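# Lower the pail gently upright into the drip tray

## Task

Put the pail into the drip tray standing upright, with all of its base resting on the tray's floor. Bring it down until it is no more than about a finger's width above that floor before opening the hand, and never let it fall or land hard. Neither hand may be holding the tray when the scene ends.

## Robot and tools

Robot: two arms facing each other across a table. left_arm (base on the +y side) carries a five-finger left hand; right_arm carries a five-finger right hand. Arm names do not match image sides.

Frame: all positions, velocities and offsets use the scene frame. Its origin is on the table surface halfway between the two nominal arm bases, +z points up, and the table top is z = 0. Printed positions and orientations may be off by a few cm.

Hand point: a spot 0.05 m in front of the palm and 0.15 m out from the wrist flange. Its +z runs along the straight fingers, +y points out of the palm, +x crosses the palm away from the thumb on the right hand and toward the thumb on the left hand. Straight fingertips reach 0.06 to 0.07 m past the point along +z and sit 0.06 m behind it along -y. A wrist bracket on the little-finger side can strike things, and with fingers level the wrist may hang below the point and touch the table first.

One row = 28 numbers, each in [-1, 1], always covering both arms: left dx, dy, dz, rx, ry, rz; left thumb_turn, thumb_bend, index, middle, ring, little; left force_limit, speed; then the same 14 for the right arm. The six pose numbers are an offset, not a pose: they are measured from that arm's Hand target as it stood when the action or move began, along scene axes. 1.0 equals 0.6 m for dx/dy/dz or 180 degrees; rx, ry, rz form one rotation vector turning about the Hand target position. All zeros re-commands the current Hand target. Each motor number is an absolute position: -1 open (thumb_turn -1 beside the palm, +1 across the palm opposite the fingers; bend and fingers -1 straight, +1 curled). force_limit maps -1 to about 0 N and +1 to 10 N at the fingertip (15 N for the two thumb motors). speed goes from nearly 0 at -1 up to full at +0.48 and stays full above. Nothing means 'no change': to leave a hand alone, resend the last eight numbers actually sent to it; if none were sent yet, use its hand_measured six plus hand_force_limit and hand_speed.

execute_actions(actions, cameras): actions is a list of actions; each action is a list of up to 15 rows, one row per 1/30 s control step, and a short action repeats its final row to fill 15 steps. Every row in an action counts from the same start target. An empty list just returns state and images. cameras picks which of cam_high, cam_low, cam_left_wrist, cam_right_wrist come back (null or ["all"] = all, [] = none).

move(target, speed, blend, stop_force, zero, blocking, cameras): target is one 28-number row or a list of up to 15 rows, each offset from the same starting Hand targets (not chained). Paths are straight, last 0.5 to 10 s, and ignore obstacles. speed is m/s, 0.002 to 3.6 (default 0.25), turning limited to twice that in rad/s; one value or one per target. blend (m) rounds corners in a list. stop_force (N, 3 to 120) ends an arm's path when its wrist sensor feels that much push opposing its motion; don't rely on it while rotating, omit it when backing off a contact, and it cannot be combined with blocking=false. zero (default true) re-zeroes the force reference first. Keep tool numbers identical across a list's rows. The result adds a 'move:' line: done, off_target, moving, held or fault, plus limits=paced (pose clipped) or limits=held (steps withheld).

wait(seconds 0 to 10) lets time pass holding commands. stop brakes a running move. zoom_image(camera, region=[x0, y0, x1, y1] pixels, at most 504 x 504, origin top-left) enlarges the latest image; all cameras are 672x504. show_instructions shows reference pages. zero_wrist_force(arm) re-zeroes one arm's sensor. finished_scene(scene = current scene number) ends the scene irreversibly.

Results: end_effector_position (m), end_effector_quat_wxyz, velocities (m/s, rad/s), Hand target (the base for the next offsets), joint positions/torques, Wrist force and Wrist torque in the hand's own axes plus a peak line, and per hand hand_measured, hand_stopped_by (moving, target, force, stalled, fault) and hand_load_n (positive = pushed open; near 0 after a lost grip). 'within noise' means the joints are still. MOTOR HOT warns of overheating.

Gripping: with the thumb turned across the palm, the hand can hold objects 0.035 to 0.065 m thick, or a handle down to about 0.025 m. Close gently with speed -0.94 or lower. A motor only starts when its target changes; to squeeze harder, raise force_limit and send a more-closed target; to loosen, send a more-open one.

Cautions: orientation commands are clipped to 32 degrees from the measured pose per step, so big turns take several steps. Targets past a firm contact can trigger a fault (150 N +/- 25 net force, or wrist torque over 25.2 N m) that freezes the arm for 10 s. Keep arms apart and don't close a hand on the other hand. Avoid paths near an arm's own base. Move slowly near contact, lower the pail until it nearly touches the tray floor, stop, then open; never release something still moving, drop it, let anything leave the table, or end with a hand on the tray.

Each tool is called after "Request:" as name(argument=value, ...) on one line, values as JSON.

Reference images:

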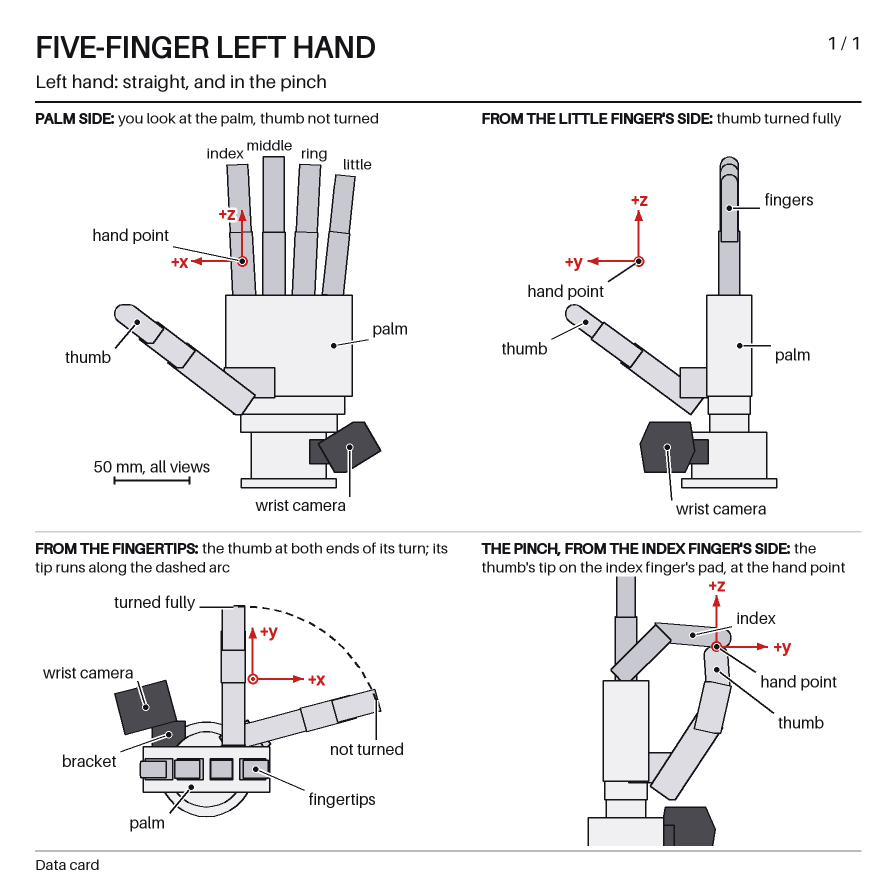

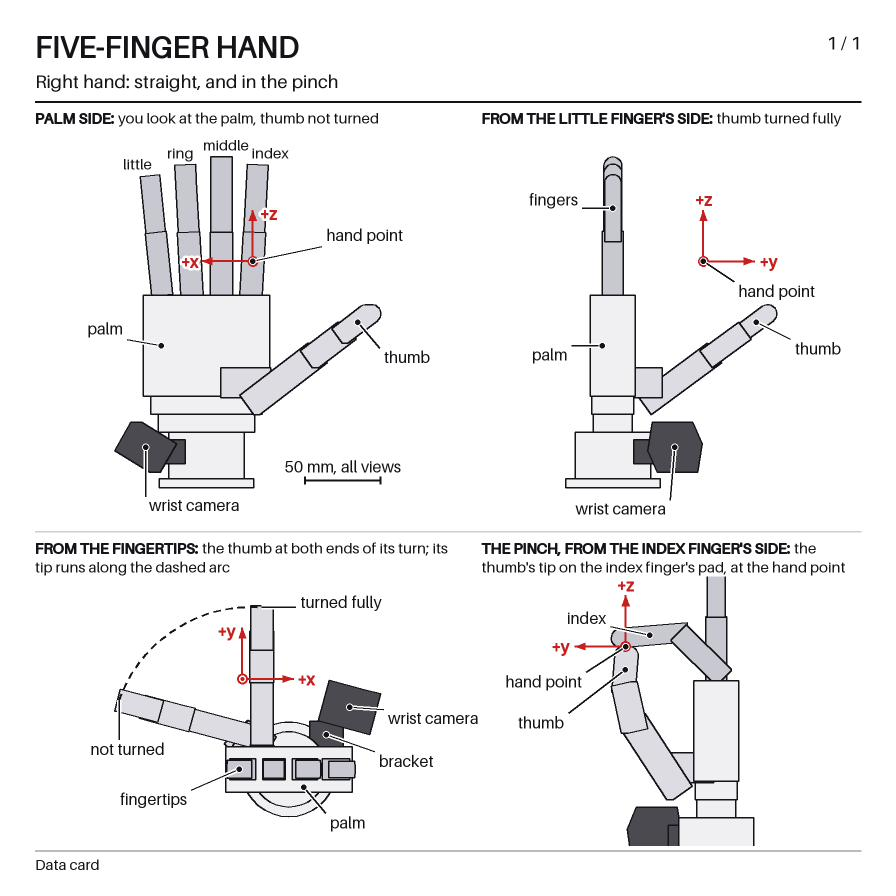

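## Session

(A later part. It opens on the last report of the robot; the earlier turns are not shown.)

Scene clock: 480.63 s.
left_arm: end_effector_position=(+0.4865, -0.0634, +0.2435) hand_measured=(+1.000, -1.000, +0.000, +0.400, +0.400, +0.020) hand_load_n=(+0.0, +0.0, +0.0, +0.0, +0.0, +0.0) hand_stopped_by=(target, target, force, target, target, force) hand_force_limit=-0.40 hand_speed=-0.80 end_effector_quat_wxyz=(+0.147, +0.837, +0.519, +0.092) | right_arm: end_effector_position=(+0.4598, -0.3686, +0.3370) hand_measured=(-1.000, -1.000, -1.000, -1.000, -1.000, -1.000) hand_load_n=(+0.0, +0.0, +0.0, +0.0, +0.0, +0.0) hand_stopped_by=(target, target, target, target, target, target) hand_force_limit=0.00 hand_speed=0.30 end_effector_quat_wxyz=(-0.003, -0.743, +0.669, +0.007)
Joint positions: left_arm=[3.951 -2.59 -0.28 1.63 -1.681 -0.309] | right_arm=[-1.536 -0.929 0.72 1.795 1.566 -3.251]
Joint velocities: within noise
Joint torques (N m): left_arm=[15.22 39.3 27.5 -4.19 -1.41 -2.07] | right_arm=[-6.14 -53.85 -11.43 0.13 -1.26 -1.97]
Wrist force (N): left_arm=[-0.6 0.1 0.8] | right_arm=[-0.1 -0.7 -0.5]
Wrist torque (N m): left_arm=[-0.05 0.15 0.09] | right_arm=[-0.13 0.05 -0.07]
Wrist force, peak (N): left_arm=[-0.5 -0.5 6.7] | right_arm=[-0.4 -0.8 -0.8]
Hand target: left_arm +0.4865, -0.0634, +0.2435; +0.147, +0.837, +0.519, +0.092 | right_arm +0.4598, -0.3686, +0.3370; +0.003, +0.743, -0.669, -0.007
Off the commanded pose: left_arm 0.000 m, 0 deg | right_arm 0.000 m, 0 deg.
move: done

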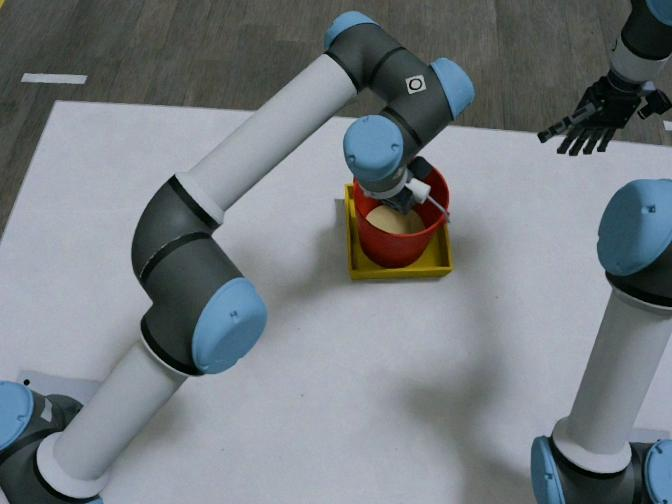

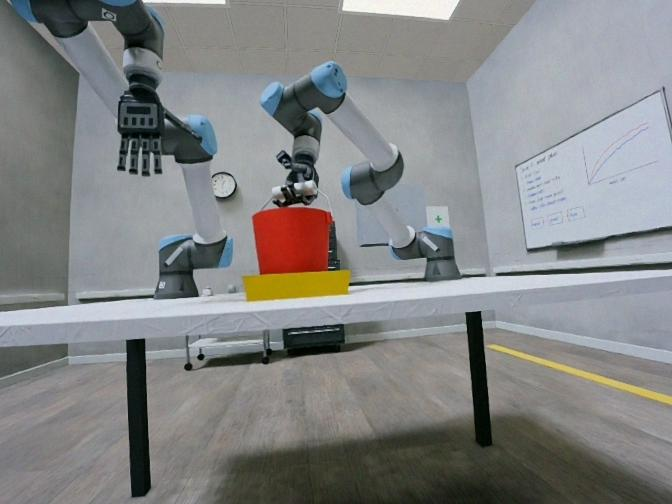

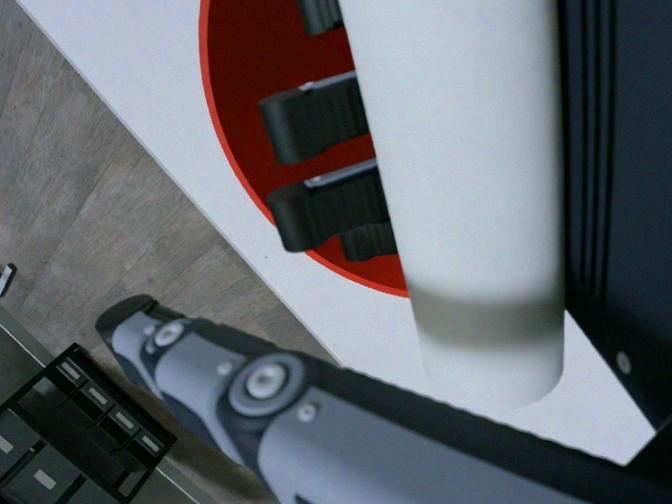

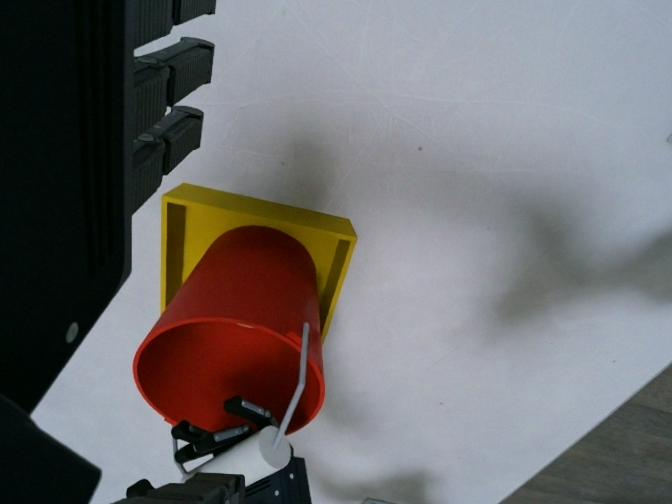

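Request:
move(target=[0.009,-0.0045,-0.0167,0,0,0, 1,-1,0.8,0.8,0.8,0.8,-0.4,-0.85, 0,0,0,0,0,0, -1,-1,-1,-1,-1,-1,0,0.3], speed=0.02, stop_force=6)

Request:
move(target=[0,0,0,0,0,0, 1,0.5,0.8,0.8,0.8,0.8,-0.6,-0.85, 0,0,0,0,0,0, -1,-1,-1,-1,-1,-1,0,0.3], speed=0.02)

Scene clock: 483.73 s.
left_arm: end_effector_position=(+0.4919, -0.0661, +0.2335) hand_measured=(+1.000, -1.000, +0.776, +0.772, +0.772, +0.782) hand_load_n=(+0.0, +0.0, +7.5, +4.5, +4.5, +4.0) hand_stopped_by=(target, target, force, force, force, force) hand_force_limit=-0.40 hand_speed=-0.85 end_effector_quat_wxyz=(+0.147, +0.837, +0.519, +0.092) | right_arm: end_effector_position=(+0.4598, -0.3686, +0.3370) hand_measured=(-1.000, -1.000, -1.000, -1.000, -1.000, -1.000) hand_load_n=(+0.0, +0.0, +0.0, +0.0, +0.0, +0.0) hand_stopped_by=(target, target, target, target, target, target) hand_force_limit=0.00 hand_speed=0.30 end_effector_quat_wxyz=(-0.003, -0.743, +0.669, +0.007)
Joint positions: left_arm=[3.954 -2.611 -0.264 1.636 -1.68 -0.306] | right_arm=[-1.536 -0.929 0.72 1.795 1.566 -3.251]
Joint velocities: within noise
Joint torques (N m): left_arm=[11.86 44.46 28.11 -4.14 -1.36 1.21] | right_arm=[-6.42 -53.36 -11.93 -0.07 -1.05 -2.13]
Wrist force (N): left_arm=[-0.6 -0.6 5.7] | right_arm=[0.0 -0.5 -0.5]
Wrist torque (N m): left_arm=[-0.23 0.30 0.10] | right_arm=[-0.10 0.03 -0.05]
Wrist force, peak (N): left_arm=[-0.5 -0.5 6.8] | right_arm=[-0.1 -0.9 -0.7]
Hand target: left_arm +0.4919, -0.0661, +0.2335; +0.147, +0.837, +0.519, +0.092 | right_arm +0.4598, -0.3686, +0.3370; +0.003, +0.743, -0.669, -0.007
Off the commanded pose: left_arm 0.000 m, 0 deg | right_arm 0.000 m, 0 deg.
move: done

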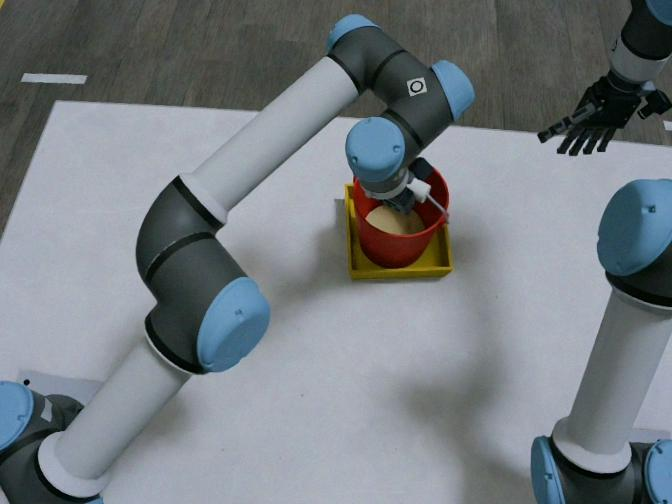

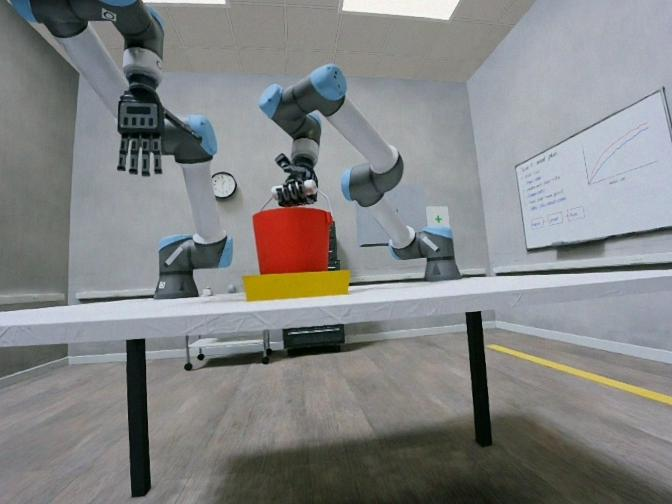

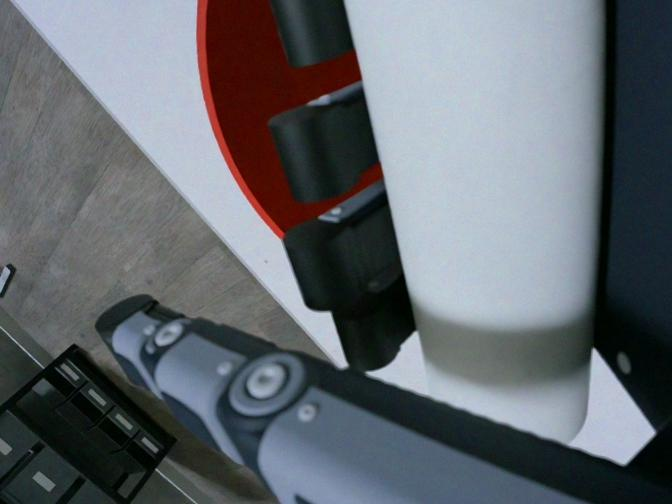

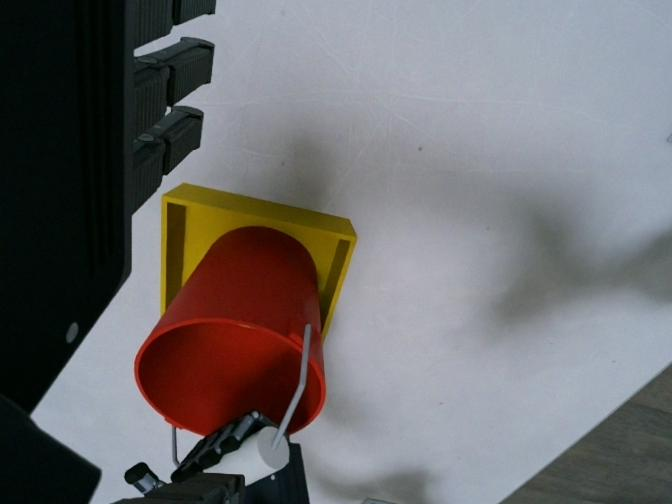

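Scene clock: 486.20 s.
left_arm: end_effector_position=(+0.4919, -0.0661, +0.2335) hand_measured=(+1.000, -0.530, +0.776, +0.772, +0.772, +0.782) hand_load_n=(+0.5, +3.5, +8.0, +5.0, +4.5, +4.0) hand_stopped_by=(target, force, force, force, force, force) hand_force_limit=-0.60 hand_speed=-0.85 end_effector_quat_wxyz=(+0.147, +0.837, +0.519, +0.092) | right_arm: end_effector_position=(+0.4598, -0.3686, +0.3370) hand_measured=(-1.000, -1.000, -1.000, -1.000, -1.000, -1.000) hand_load_n=(+0.0, +0.0, +0.0, +0.0, +0.5, +0.0) hand_stopped_by=(target, target, target, target, target, target) hand_force_limit=0.00 hand_speed=0.30 end_effector_quat_wxyz=(-0.003, -0.743, +0.669, +0.007)
Joint positions: left_arm=[3.954 -2.611 -0.264 1.636 -1.68 -0.306] | right_arm=[-1.536 -0.929 0.72 1.795 1.566 -3.251]
Joint velocities: within noise
Joint torques (N m): left_arm=[6.08 62.82 27.42 -4.31 -1.59 -1.6] | right_arm=[-6.01 -52.84 -11.28 0.19 -1.07 -1.93]
Wrist force (N): left_arm=[-0.5 -0.3 5.6] | right_arm=[-0.2 -0.7 -0.4]
Wrist torque (N m): left_arm=[-0.18 0.28 0.10] | right_arm=[-0.13 0.07 -0.07]
Wrist force, peak (N): left_arm=[-0.6 -0.5 6.0] | right_arm=[-0.1 -0.7 -0.8]
Hand target: left_arm +0.4919, -0.0661, +0.2335; +0.147, +0.837, +0.519, +0.092 | right_arm +0.4598, -0.3686, +0.3370; +0.003, +0.743, -0.669, -0.007
Off the commanded pose: left_arm 0.000 m, 0 deg | right_arm 0.000 m, 0 deg.
move: done

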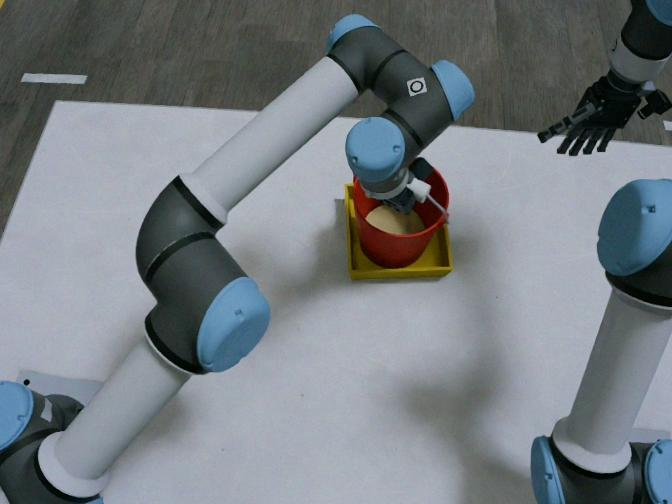

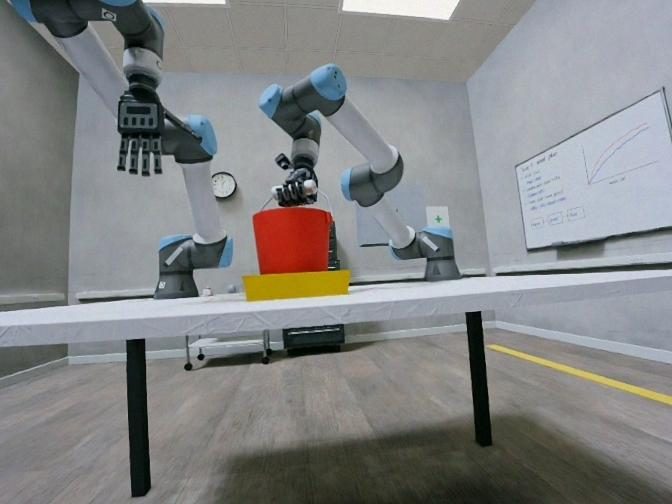

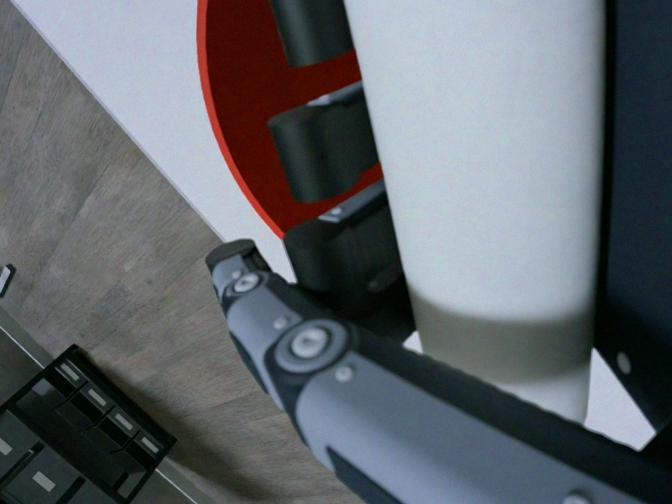

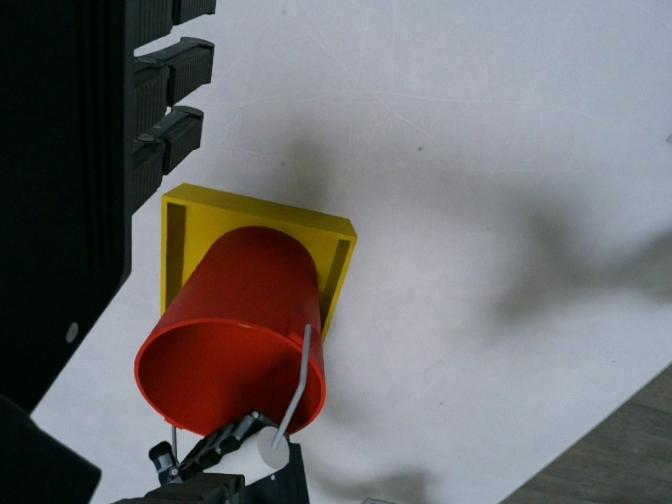

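Request:
move(target=[0,0,-0.02,0,0,0, 1,0.5,0.8,0.8,0.8,0.8,-0.6,-0.85, 0,0,0,0,0,0, -1,-1,-1,-1,-1,-1,0,0.3], speed=0.01, stop_force=5, cameras=[])

Request:
move(target=[[0,0,0,0,0,0, 1,-1,0.3,0.3,0.3,0.3,-0.4,-0.5, 0,0,0,0,0,0, -1,-1,-1,-1,-1,-1,0,0.3],[0,0,0,0,0,0, -1,-1,-1,-1,-1,-1,-0.4,-0.3, 0,0,0,0,0,0, -1,-1,-1,-1,-1,-1,0,0.3]], speed=0.05)

Scene clock: 494.47 s.
left_arm: end_effector_position=(+0.4919, -0.0661, +0.2332) hand_measured=(+1.000, -0.530, +0.776, +0.772, +0.772, +0.782) hand_load_n=(+0.5, +3.5, +7.0, +4.5, +4.0, +3.5) hand_stopped_by=(target, force, force, force, force, force) hand_force_limit=-0.60 hand_speed=-0.85 end_effector_quat_wxyz=(+0.147, +0.837, +0.519, +0.092) | right_arm: end_effector_position=(+0.4598, -0.3686, +0.3370) hand_measured=(-1.000, -1.000, -1.000, -1.000, -1.000, -1.000) hand_load_n=(+0.0, +0.0, +0.0, +0.0, +0.0, +0.0) hand_stopped_by=(target, target, target, target, target, target) hand_force_limit=0.00 hand_speed=0.30 end_effector_quat_wxyz=(-0.003, -0.743, +0.669, +0.007)
Joint positions: left_arm=[3.954 -2.611 -0.267 1.637 -1.68 -0.306] | right_arm=[-1.536 -0.929 0.72 1.795 1.566 -3.251]
Joint velocities: within noise
Joint torques (N m): left_arm=[-0.47 38.39 25.81 -4.3 -0.57 -1.04] | right_arm=[-5.26 -53.1 -9.95 0.27 -0.97 -2]
Wrist force (N): left_arm=[-1.2 0.5 0.9] | right_arm=[-0.1 -0.7 -0.6]
Wrist torque (N m): left_arm=[-0.03 0.17 0.06] | right_arm=[-0.12 0.05 -0.06]
Wrist force, peak (N): left_arm=[-0.8 -0.4 6.6] | right_arm=[-0.1 -0.8 -0.8]
Hand target: left_arm +0.4918, -0.0661, +0.2332; +0.147, +0.837, +0.519, +0.092 (not the last commanded pose) | right_arm +0.4598, -0.3686, +0.3370; +0.003, +0.743, -0.669, -0.007
Off the commanded pose: left_arm 0.012 m, 0 deg | right_arm 0.000 m, 0 deg.
move: contact (left_arm)
No camera images: "cameras" was empty.

Scene clock: 497.17 s.
left_arm: end_effector_position=(+0.4918, -0.0661, +0.2332) hand_measured=(-1.000, -1.000, -1.000, -1.000, -1.000, -1.000) hand_load_n=(+0.0, +0.0, +0.0, +0.0, +0.0, +0.0) hand_stopped_by=(target, target, target, target, target, target) hand_force_limit=-0.40 hand_speed=-0.30 end_effector_quat_wxyz=(+0.147, +0.837, +0.519, +0.092) | right_arm: end_effector_position=(+0.4598, -0.3686, +0.3370) hand_measured=(-1.000, -1.000, -1.000, -1.000, -1.000, -1.000) hand_load_n=(+0.0, +0.0, +0.0, +0.0, +0.0, +0.0) hand_stopped_by=(target, target, target, target, target, target) hand_force_limit=0.00 hand_speed=0.30 end_effector_quat_wxyz=(-0.003, -0.743, +0.669, +0.007)
Joint positions: left_arm=[3.954 -2.611 -0.267 1.637 -1.68 -0.306] | right_arm=[-1.536 -0.929 0.72 1.795 1.566 -3.251]
Joint velocities: within noise
Joint torques (N m): left_arm=[1.05 41.17 22.01 -2.42 0.98 2.18] | right_arm=[-5.82 -54.63 -10.76 0.29 -1.21 -1.96]
Wrist force (N): left_arm=[-0.8 0.3 1.0] | right_arm=[-0.1 -0.7 -0.6]
Wrist torque (N m): left_arm=[-0.07 0.16 0.08] | right_arm=[-0.13 0.05 -0.06]
Wrist force, peak (N): left_arm=[-0.7 0.5 1.2] | right_arm=[-0.1 -0.9 -0.7]
Hand target: left_arm +0.4918, -0.0661, +0.2332; +0.147, +0.837, +0.519, +0.092 | right_arm +0.4598, -0.3686, +0.3370; +0.003, +0.743, -0.669, -0.007
Off the commanded pose: left_arm 0.000 m, 0 deg | right_arm 0.000 m, 0 deg.
move: done

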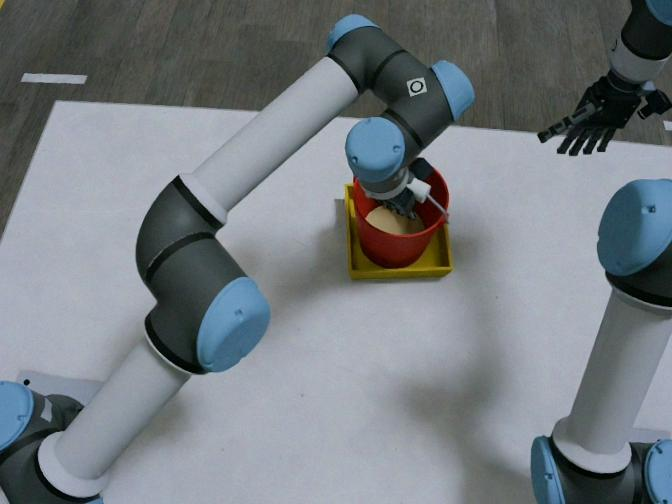

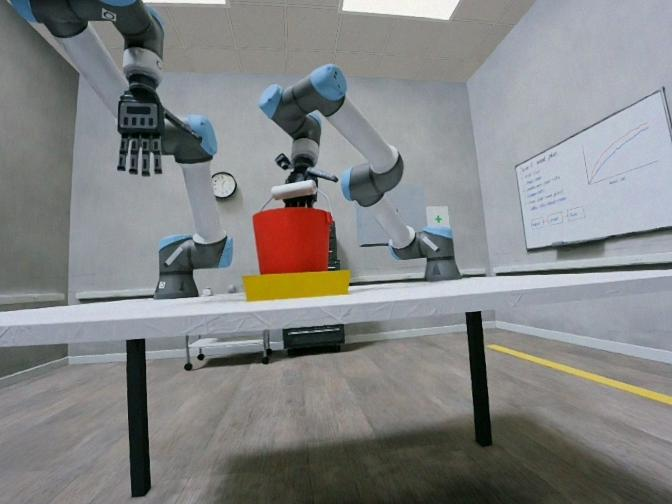

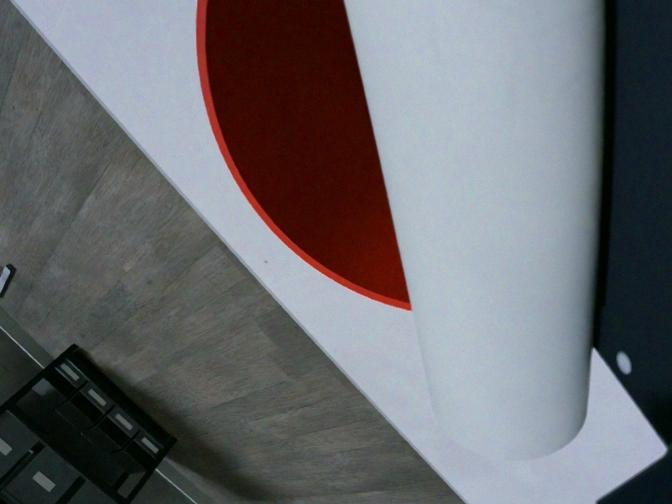

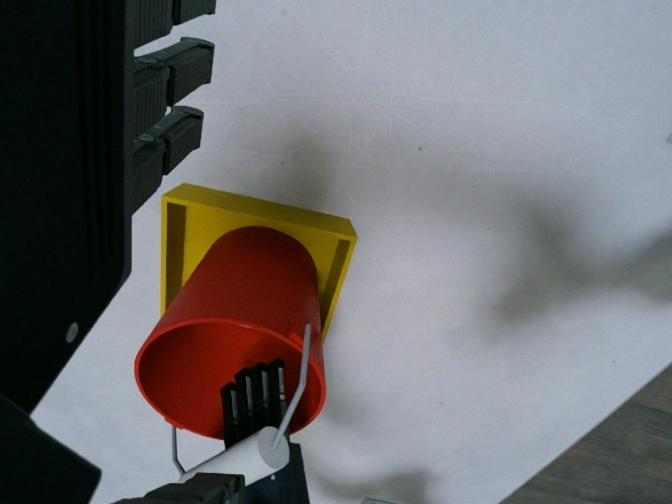

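Request:
move(target=[[-0.006,0.003,0,0,0,0, -1,-1,-1,-1,-1,-1,-0.4,-0.3, 0,0,0,0,0,0, -1,-1,-1,-1,-1,-1,0,0.3],[-0.006,0.003,0.0783,0,0,0, -1,-1,-1,-1,-1,-1,-0.4,-0.3, 0,0,0,0,0,0, -1,-1,-1,-1,-1,-1,0,0.3],[0.0865,-0.043,0.0783,0,0,0, -1,-1,-1,-1,-1,-1,-0.4,-0.3, 0,0,0,0,0,0, -1,-1,-1,-1,-1,-1,0,0.3]], speed=0.05, stop_force=6)

Scene clock: 504.73 s.
left_arm: end_effector_position=(+0.5429, -0.0908, +0.2796) hand_measured=(-1.000, -1.000, -1.000, -1.000, -1.000, -1.000) hand_load_n=(+0.0, +0.0, +0.0, +0.0, +0.0, +0.0) hand_stopped_by=(target, target, target, target, target, target) hand_force_limit=-0.40 hand_speed=-0.30 end_effector_quat_wxyz=(+0.250, +0.833, +0.482, +0.110) | right_arm: end_effector_position=(+0.4598, -0.3686, +0.3370) hand_measured=(-1.000, -1.000, -1.000, -1.000, -1.000, -1.000) hand_load_n=(+0.0, -0.5, +0.0, +0.0, +0.0, +0.0) hand_stopped_by=(target, target, target, target, target, target) hand_force_limit=0.00 hand_speed=0.30 end_effector_quat_wxyz=(-0.003, -0.743, +0.669, +0.007)
Joint positions: left_arm=[3.998 -2.679 -0.035 1.693 -1.629 -0.204] | right_arm=[-1.536 -0.929 0.72 1.795 1.566 -3.251]
Joint velocities: within noise
Joint torques (N m): left_arm=[14.8 39.41 24.97 1.1 -0.04 2.55] | right_arm=[-6.89 -54.5 -12.29 0.15 -1.03 -2.1]
Wrist force (N): left_arm=[-1.3 0.7 1.0] | right_arm=[-0.2 -0.5 -0.4]
Wrist torque (N m): left_arm=[0.00 0.23 0.07] | right_arm=[-0.11 0.06 -0.06]
Wrist force, peak (N): left_arm=[-1.3 0.7 1.2] | right_arm=[-0.2 -1.0 -0.7]
Hand target: left_arm +0.5437, -0.0919, +0.2802; +0.147, +0.837, +0.519, +0.092 | right_arm +0.4598, -0.3686, +0.3370; +0.003, +0.743, -0.669, -0.007
Off the commanded pose: left_arm 0.002 m, 13 deg | right_arm 0.000 m, 0 deg.
elbow stopped short (left arm): the move would have taken joint 3 (elbow) straighter than the controller allows.
move: off_target (left_arm)

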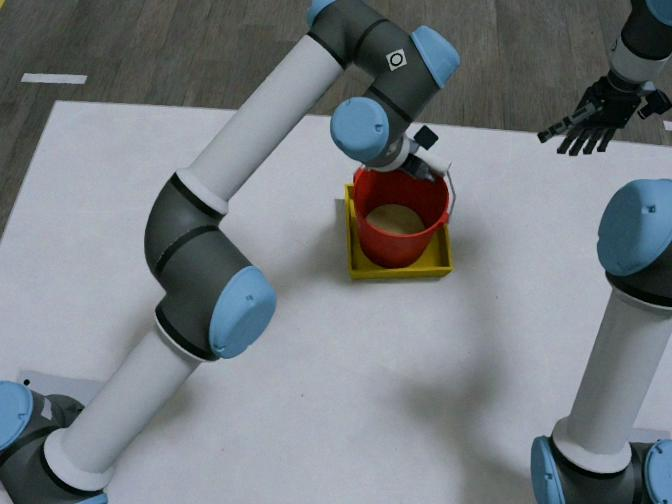

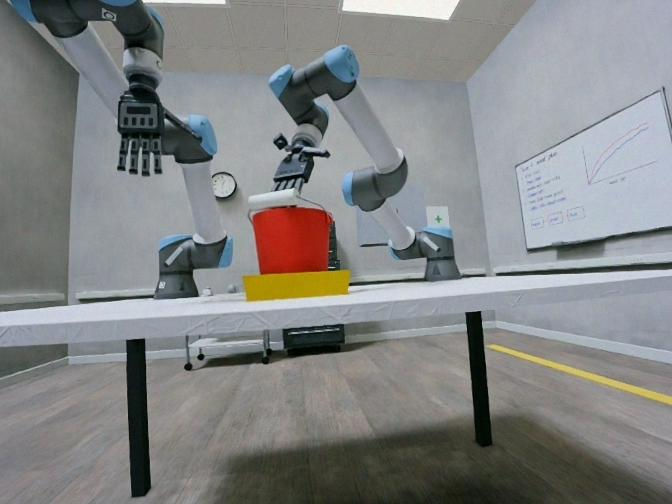

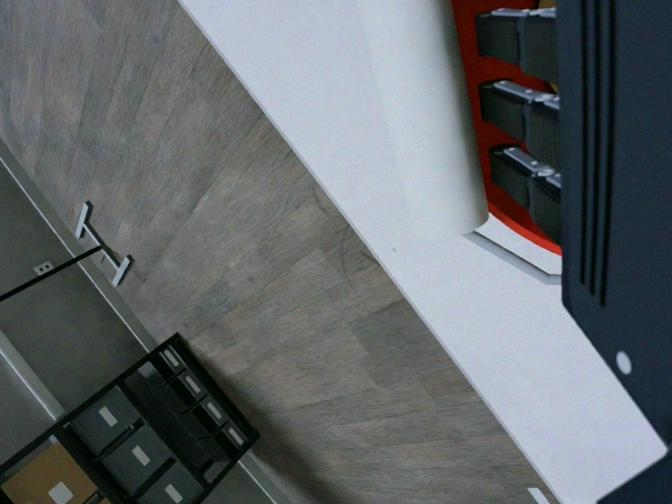

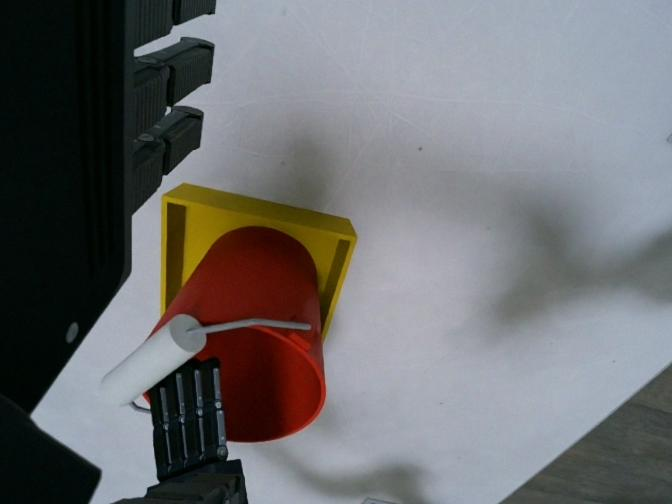

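Request:
move(target=[[-0.05,0.025,0.133,0,0,0, -1,-1,-1,-1,-1,-1,-0.4,-0.3, 0,0,0,0,0,0, -1,-1,-1,-1,-1,-1,0,0.3],[-0.4,0.417,0.2,0,0,0, -1,-1,-1,-1,-1,-1,-0.4,-0.3, 0,0,0,0,0,0, -1,-1,-1,-1,-1,-1,0,0.3]], speed=[0.08,0.25])

Scene clock: 509.17 s.
left_arm: end_effector_position=(+0.3038, +0.1583, +0.4002) hand_measured=(-1.000, -1.000, -1.000, -1.000, -1.000, -1.000) hand_load_n=(+0.0, +0.0, +0.0, +0.0, +0.0, +0.0) hand_stopped_by=(target, target, target, target, target, target) hand_force_limit=-0.40 hand_speed=-0.30 end_effector_quat_wxyz=(+0.147, +0.837, +0.519, +0.092) | right_arm: end_effector_position=(+0.4598, -0.3686, +0.3370) hand_measured=(-1.000, -1.000, -1.000, -1.000, -1.000, -1.000) hand_load_n=(+0.0, +0.0, +0.0, +0.0, +0.0, +0.0) hand_stopped_by=(target, target, target, target, target, target) hand_force_limit=0.00 hand_speed=0.30 end_effector_quat_wxyz=(-0.003, -0.743, +0.669, +0.007)
Joint positions: left_arm=[4.026 -1.707 -1.27 1.744 -1.657 -0.238] | right_arm=[-1.536 -0.929 0.72 1.795 1.566 -3.251]
Joint velocities: within noise
Joint torques (N m): left_arm=[16.44 32.78 12.02 0.79 1.4 2.59] | right_arm=[-6.75 -53.7 -11.9 0.08 -1.29 -1.84]
Wrist force (N): left_arm=[-0.6 0.5 0.9] | right_arm=[-0.1 -0.5 -0.5]
Wrist torque (N m): left_arm=[-0.02 0.15 0.09] | right_arm=[-0.09 0.05 -0.06]
Wrist force, peak (N): left_arm=[-1.3 1.2 1.9] | right_arm=[-0.1 -1.0 -0.7]
Hand target: left_arm +0.3037, +0.1583, +0.4002; +0.147, +0.837, +0.519, +0.092 | right_arm +0.4598, -0.3686, +0.3370; +0.003, +0.743, -0.669, -0.007
Off the commanded pose: left_arm 0.000 m, 0 deg | right_arm 0.000 m, 0 deg.
elbow stopped short (left arm): the move would have taken joint 3 (elbow) straighter than the controller allows.
move: done

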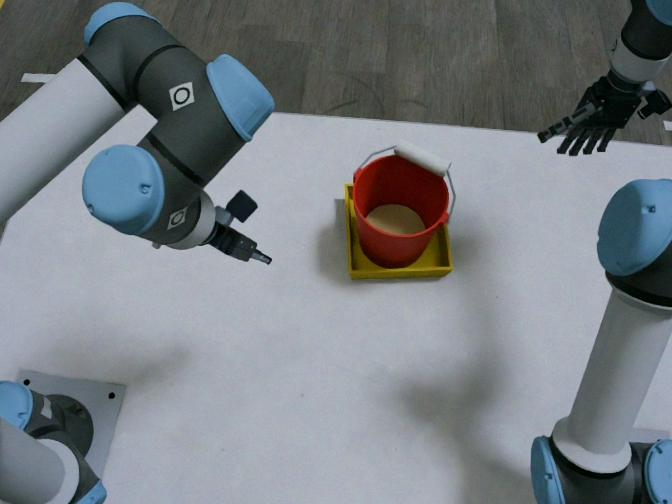

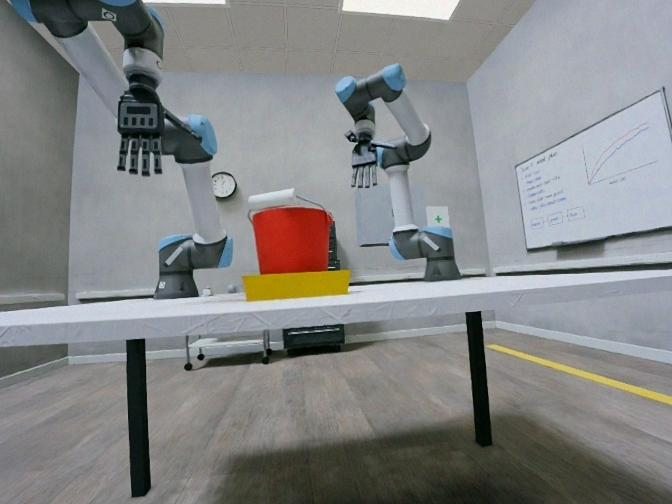

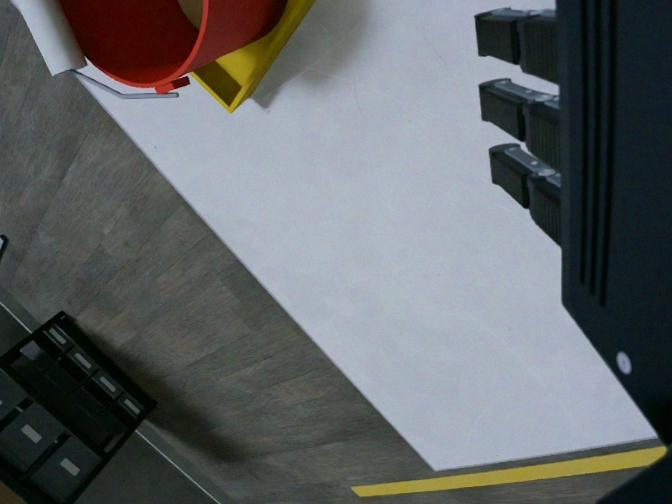

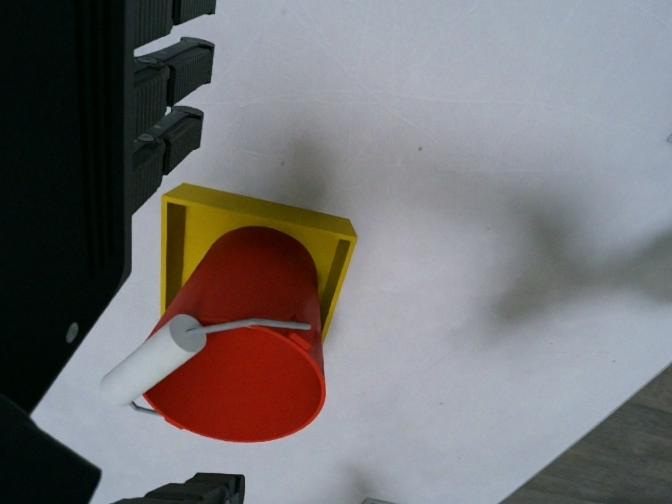

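Request:
zoom_image(camera="cam_high", region=[330, 130, 480, 290])

Scaled by 3.150 from the camera's 672x504 image, which has a finer 960x720 frame.

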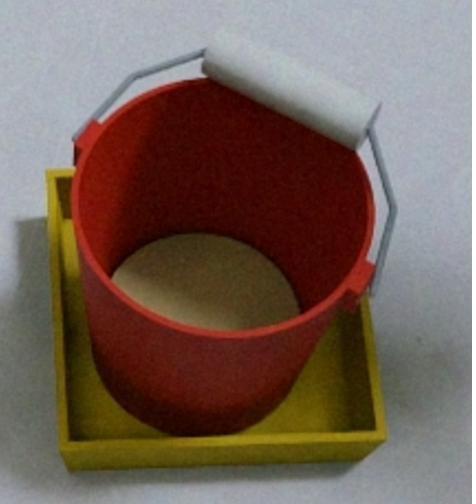

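Request:
move(target=[0,0,0,0,0,0, -1,-1,-1,-1,-1,-1,-0.4,-0.3, 0.1363,0.4713,-0.0867,-0.0433,-0.2537,-0.1611, 1,-1,-0.5,-0.5,-0.5,-0.5,-0.2,0], speed=0.3)

Scene clock: 518.80 s.
left_arm: end_effector_position=(+0.3038, +0.1583, +0.4002) hand_measured=(-1.000, -1.000, -1.000, -1.000, -1.000, -1.000) hand_load_n=(+0.0, +0.0, +0.0, -0.5, +0.0, +0.0) hand_stopped_by=(target, target, target, target, target, target) hand_force_limit=-0.40 hand_speed=-0.30 end_effector_quat_wxyz=(+0.147, +0.837, +0.519, +0.092) | right_arm: end_effector_position=(+0.5416, -0.0859, +0.2849) hand_measured=(+1.000, -1.000, -0.500, -0.500, -0.500, -0.500) hand_load_n=(+0.0, +0.0, +0.0, +0.5, +0.0, +0.0) hand_stopped_by=(target, target, target, target, target, target) hand_force_limit=-0.20 hand_speed=0.00 end_effector_quat_wxyz=(+0.208, -0.499, +0.777, -0.322)
Joint positions: left_arm=[4.026 -1.707 -1.27 1.744 -1.657 -0.238] | right_arm=[-0.905 -0.694 0.398 1.406 2.233 -2.249]
Joint velocities: within noise
Joint torques (N m): left_arm=[13.9 33.07 14.76 0.6 1.17 2.67] | right_arm=[7.47 -35.83 -22.15 3.91 2.48 2.4]
Wrist force (N): left_arm=[-0.8 0.5 1.0] | right_arm=[-0.6 -0.3 0.4]
Wrist torque (N m): left_arm=[-0.02 0.19 0.07] | right_arm=[0.02 0.07 -0.05]
Wrist force, peak (N): left_arm=[-1.0 0.6 1.1] | right_arm=[-0.2 -1.4 0.0]
Hand target: left_arm +0.3037, +0.1583, +0.4002; +0.147, +0.837, +0.519, +0.092 | right_arm +0.5416, -0.0858, +0.2850; +0.207, -0.499, +0.777, -0.322
Off the commanded pose: left_arm 0.000 m, 0 deg | right_arm 0.000 m, 0 deg.
move: done

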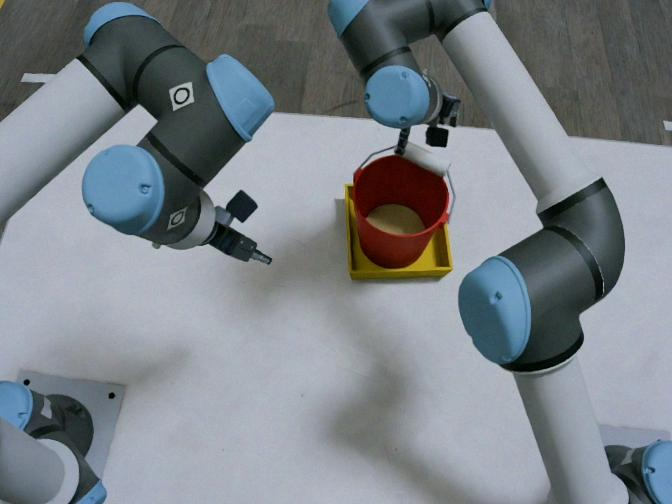

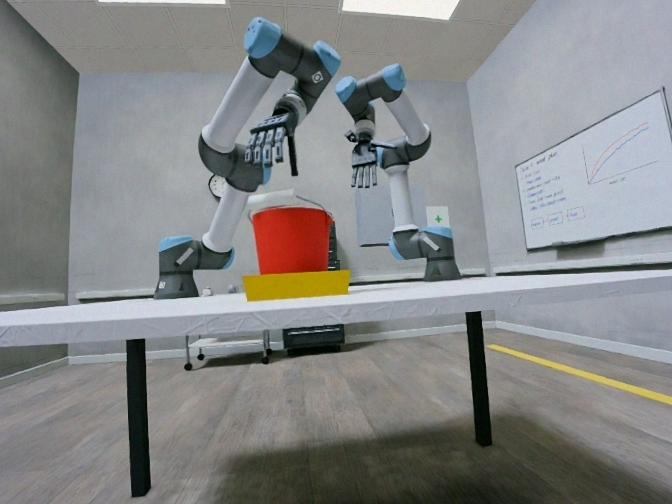

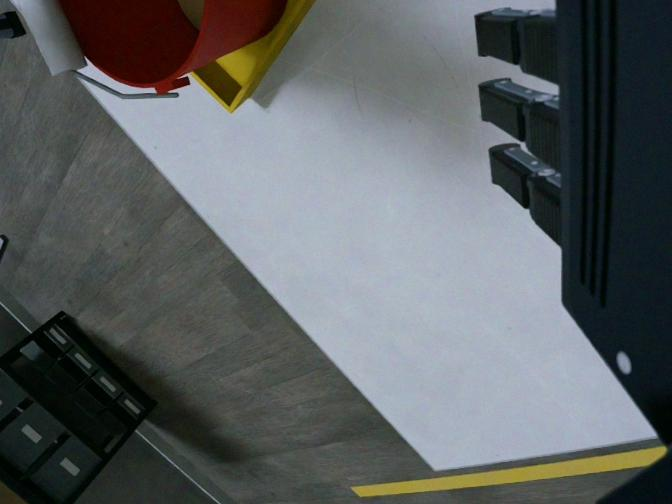

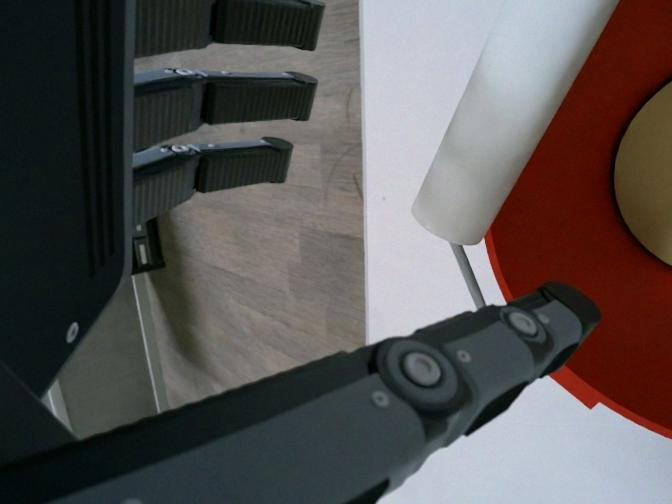

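Request:
zoom_image(camera="cam_high", region=[340, 80, 490, 230])

Request:
zoom_image(camera="cam_right_wrist", region=[130, 0, 634, 400])

Request:
zoom_image(camera="cam_low", region=[220, 80, 360, 300])

Scaled by 3.360 from the camera's 672x504 image, which has a finer 960x720 frame.

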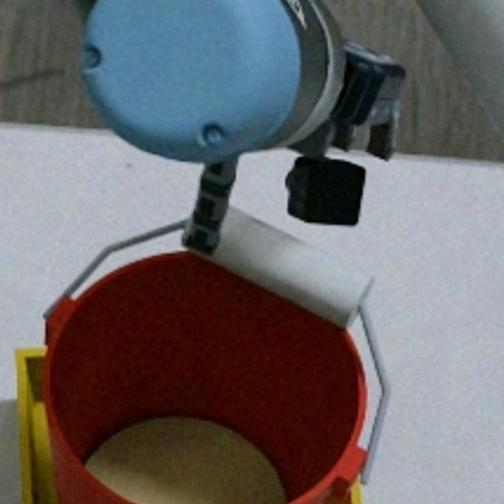

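Scaled by 1.000.

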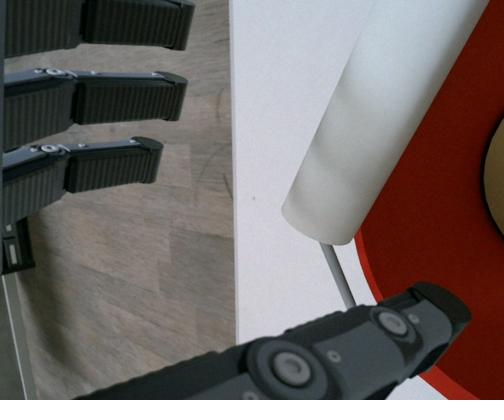

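Scaled by 2.291 from the camera's 672x504 image, which has a finer 960x720 frame.

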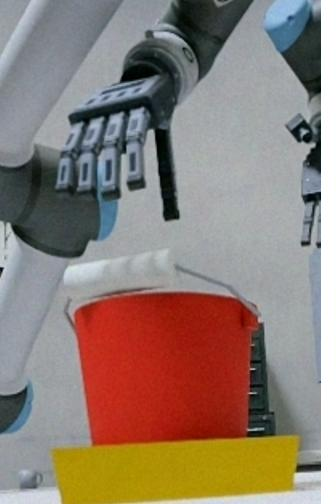

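Request:
move(target=[0,0,0,0,0,0, -1,-1,-1,-1,-1,-1,-0.4,-0.3, 0.0317,-0.0108,-0.0833,0,0,0, 1,-1,-0.5,-0.5,-0.5,-0.5,-0.2,0], speed=0.1, stop_force=5)

Scene clock: 528.20 s.
left_arm: end_effector_position=(+0.3037, +0.1583, +0.4002) hand_measured=(-1.000, -1.000, -1.000, -1.000, -1.000, -1.000) hand_load_n=(+0.0, +0.0, +0.0, +0.0, +0.0, +0.0) hand_stopped_by=(target, target, target, target, target, target) hand_force_limit=-0.40 hand_speed=-0.30 end_effector_quat_wxyz=(+0.147, +0.837, +0.519, +0.092) | right_arm: end_effector_position=(+0.5606, -0.0923, +0.2350) hand_measured=(+1.000, -1.000, -0.500, -0.500, -0.500, -0.500) hand_load_n=(+0.0, +0.0, +0.0, +0.0, +0.0, +0.0) hand_stopped_by=(target, target, target, target, target, target) hand_force_limit=-0.20 hand_speed=0.00 end_effector_quat_wxyz=(+0.207, -0.499, +0.777, -0.322)
Joint positions: left_arm=[4.026 -1.707 -1.27 1.744 -1.657 -0.238] | right_arm=[-0.932 -0.711 0.557 1.247 2.221 -2.278]
Joint velocities: within noise
Joint torques (N m): left_arm=[14.28 34.18 13.01 0.86 1.03 2.55] | right_arm=[-6.12 -60.97 -11.62 -0.88 -0.32 -2.17]
Wrist force (N): left_arm=[-0.6 0.5 1.1] | right_arm=[-0.4 -0.3 0.4]
Wrist torque (N m): left_arm=[-0.03 0.16 0.09] | right_arm=[0.05 0.04 -0.01]
Wrist force, peak (N): left_arm=[-1.0 0.6 1.2] | right_arm=[-0.9 -0.5 0.4]
Hand target: left_arm +0.3037, +0.1583, +0.4002; +0.147, +0.837, +0.519, +0.092 | right_arm +0.5606, -0.0923, +0.2350; +0.207, -0.499, +0.777, -0.322
Off the commanded pose: left_arm 0.000 m, 0 deg | right_arm 0.000 m, 0 deg.
move: done

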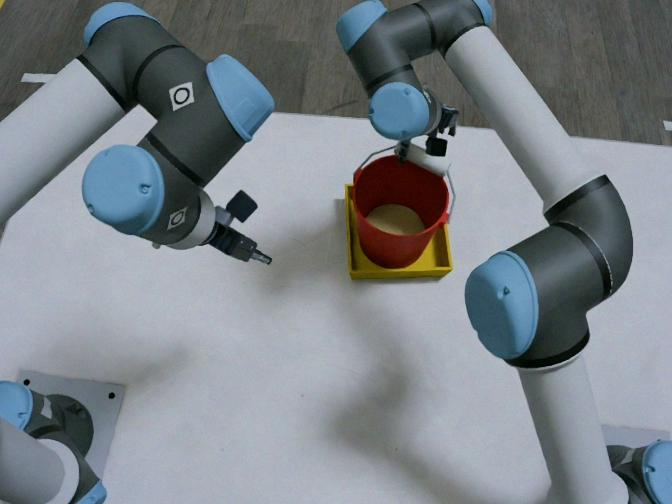

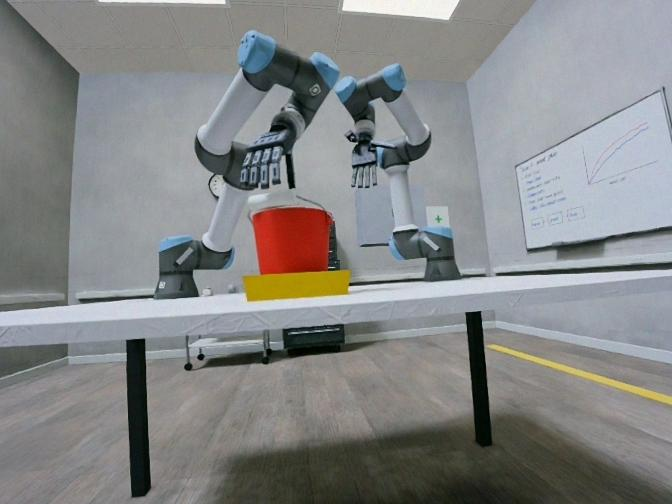

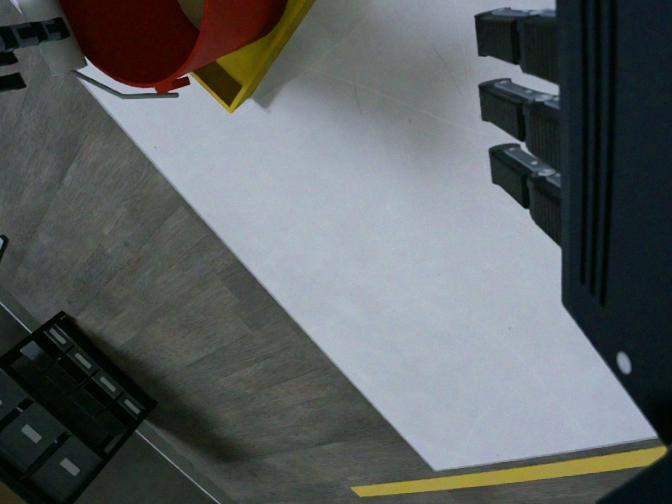

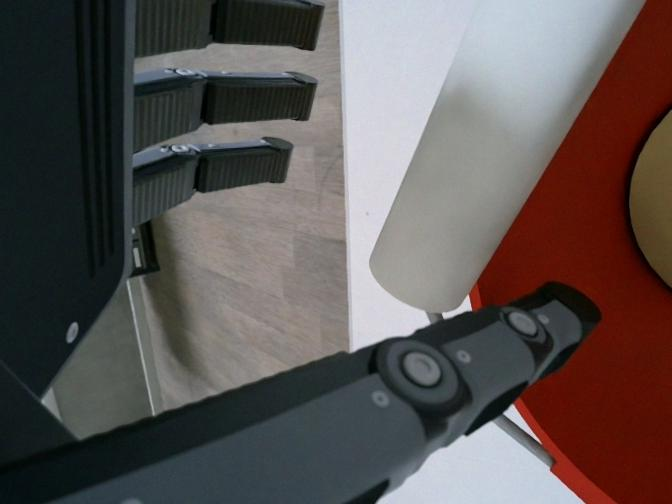

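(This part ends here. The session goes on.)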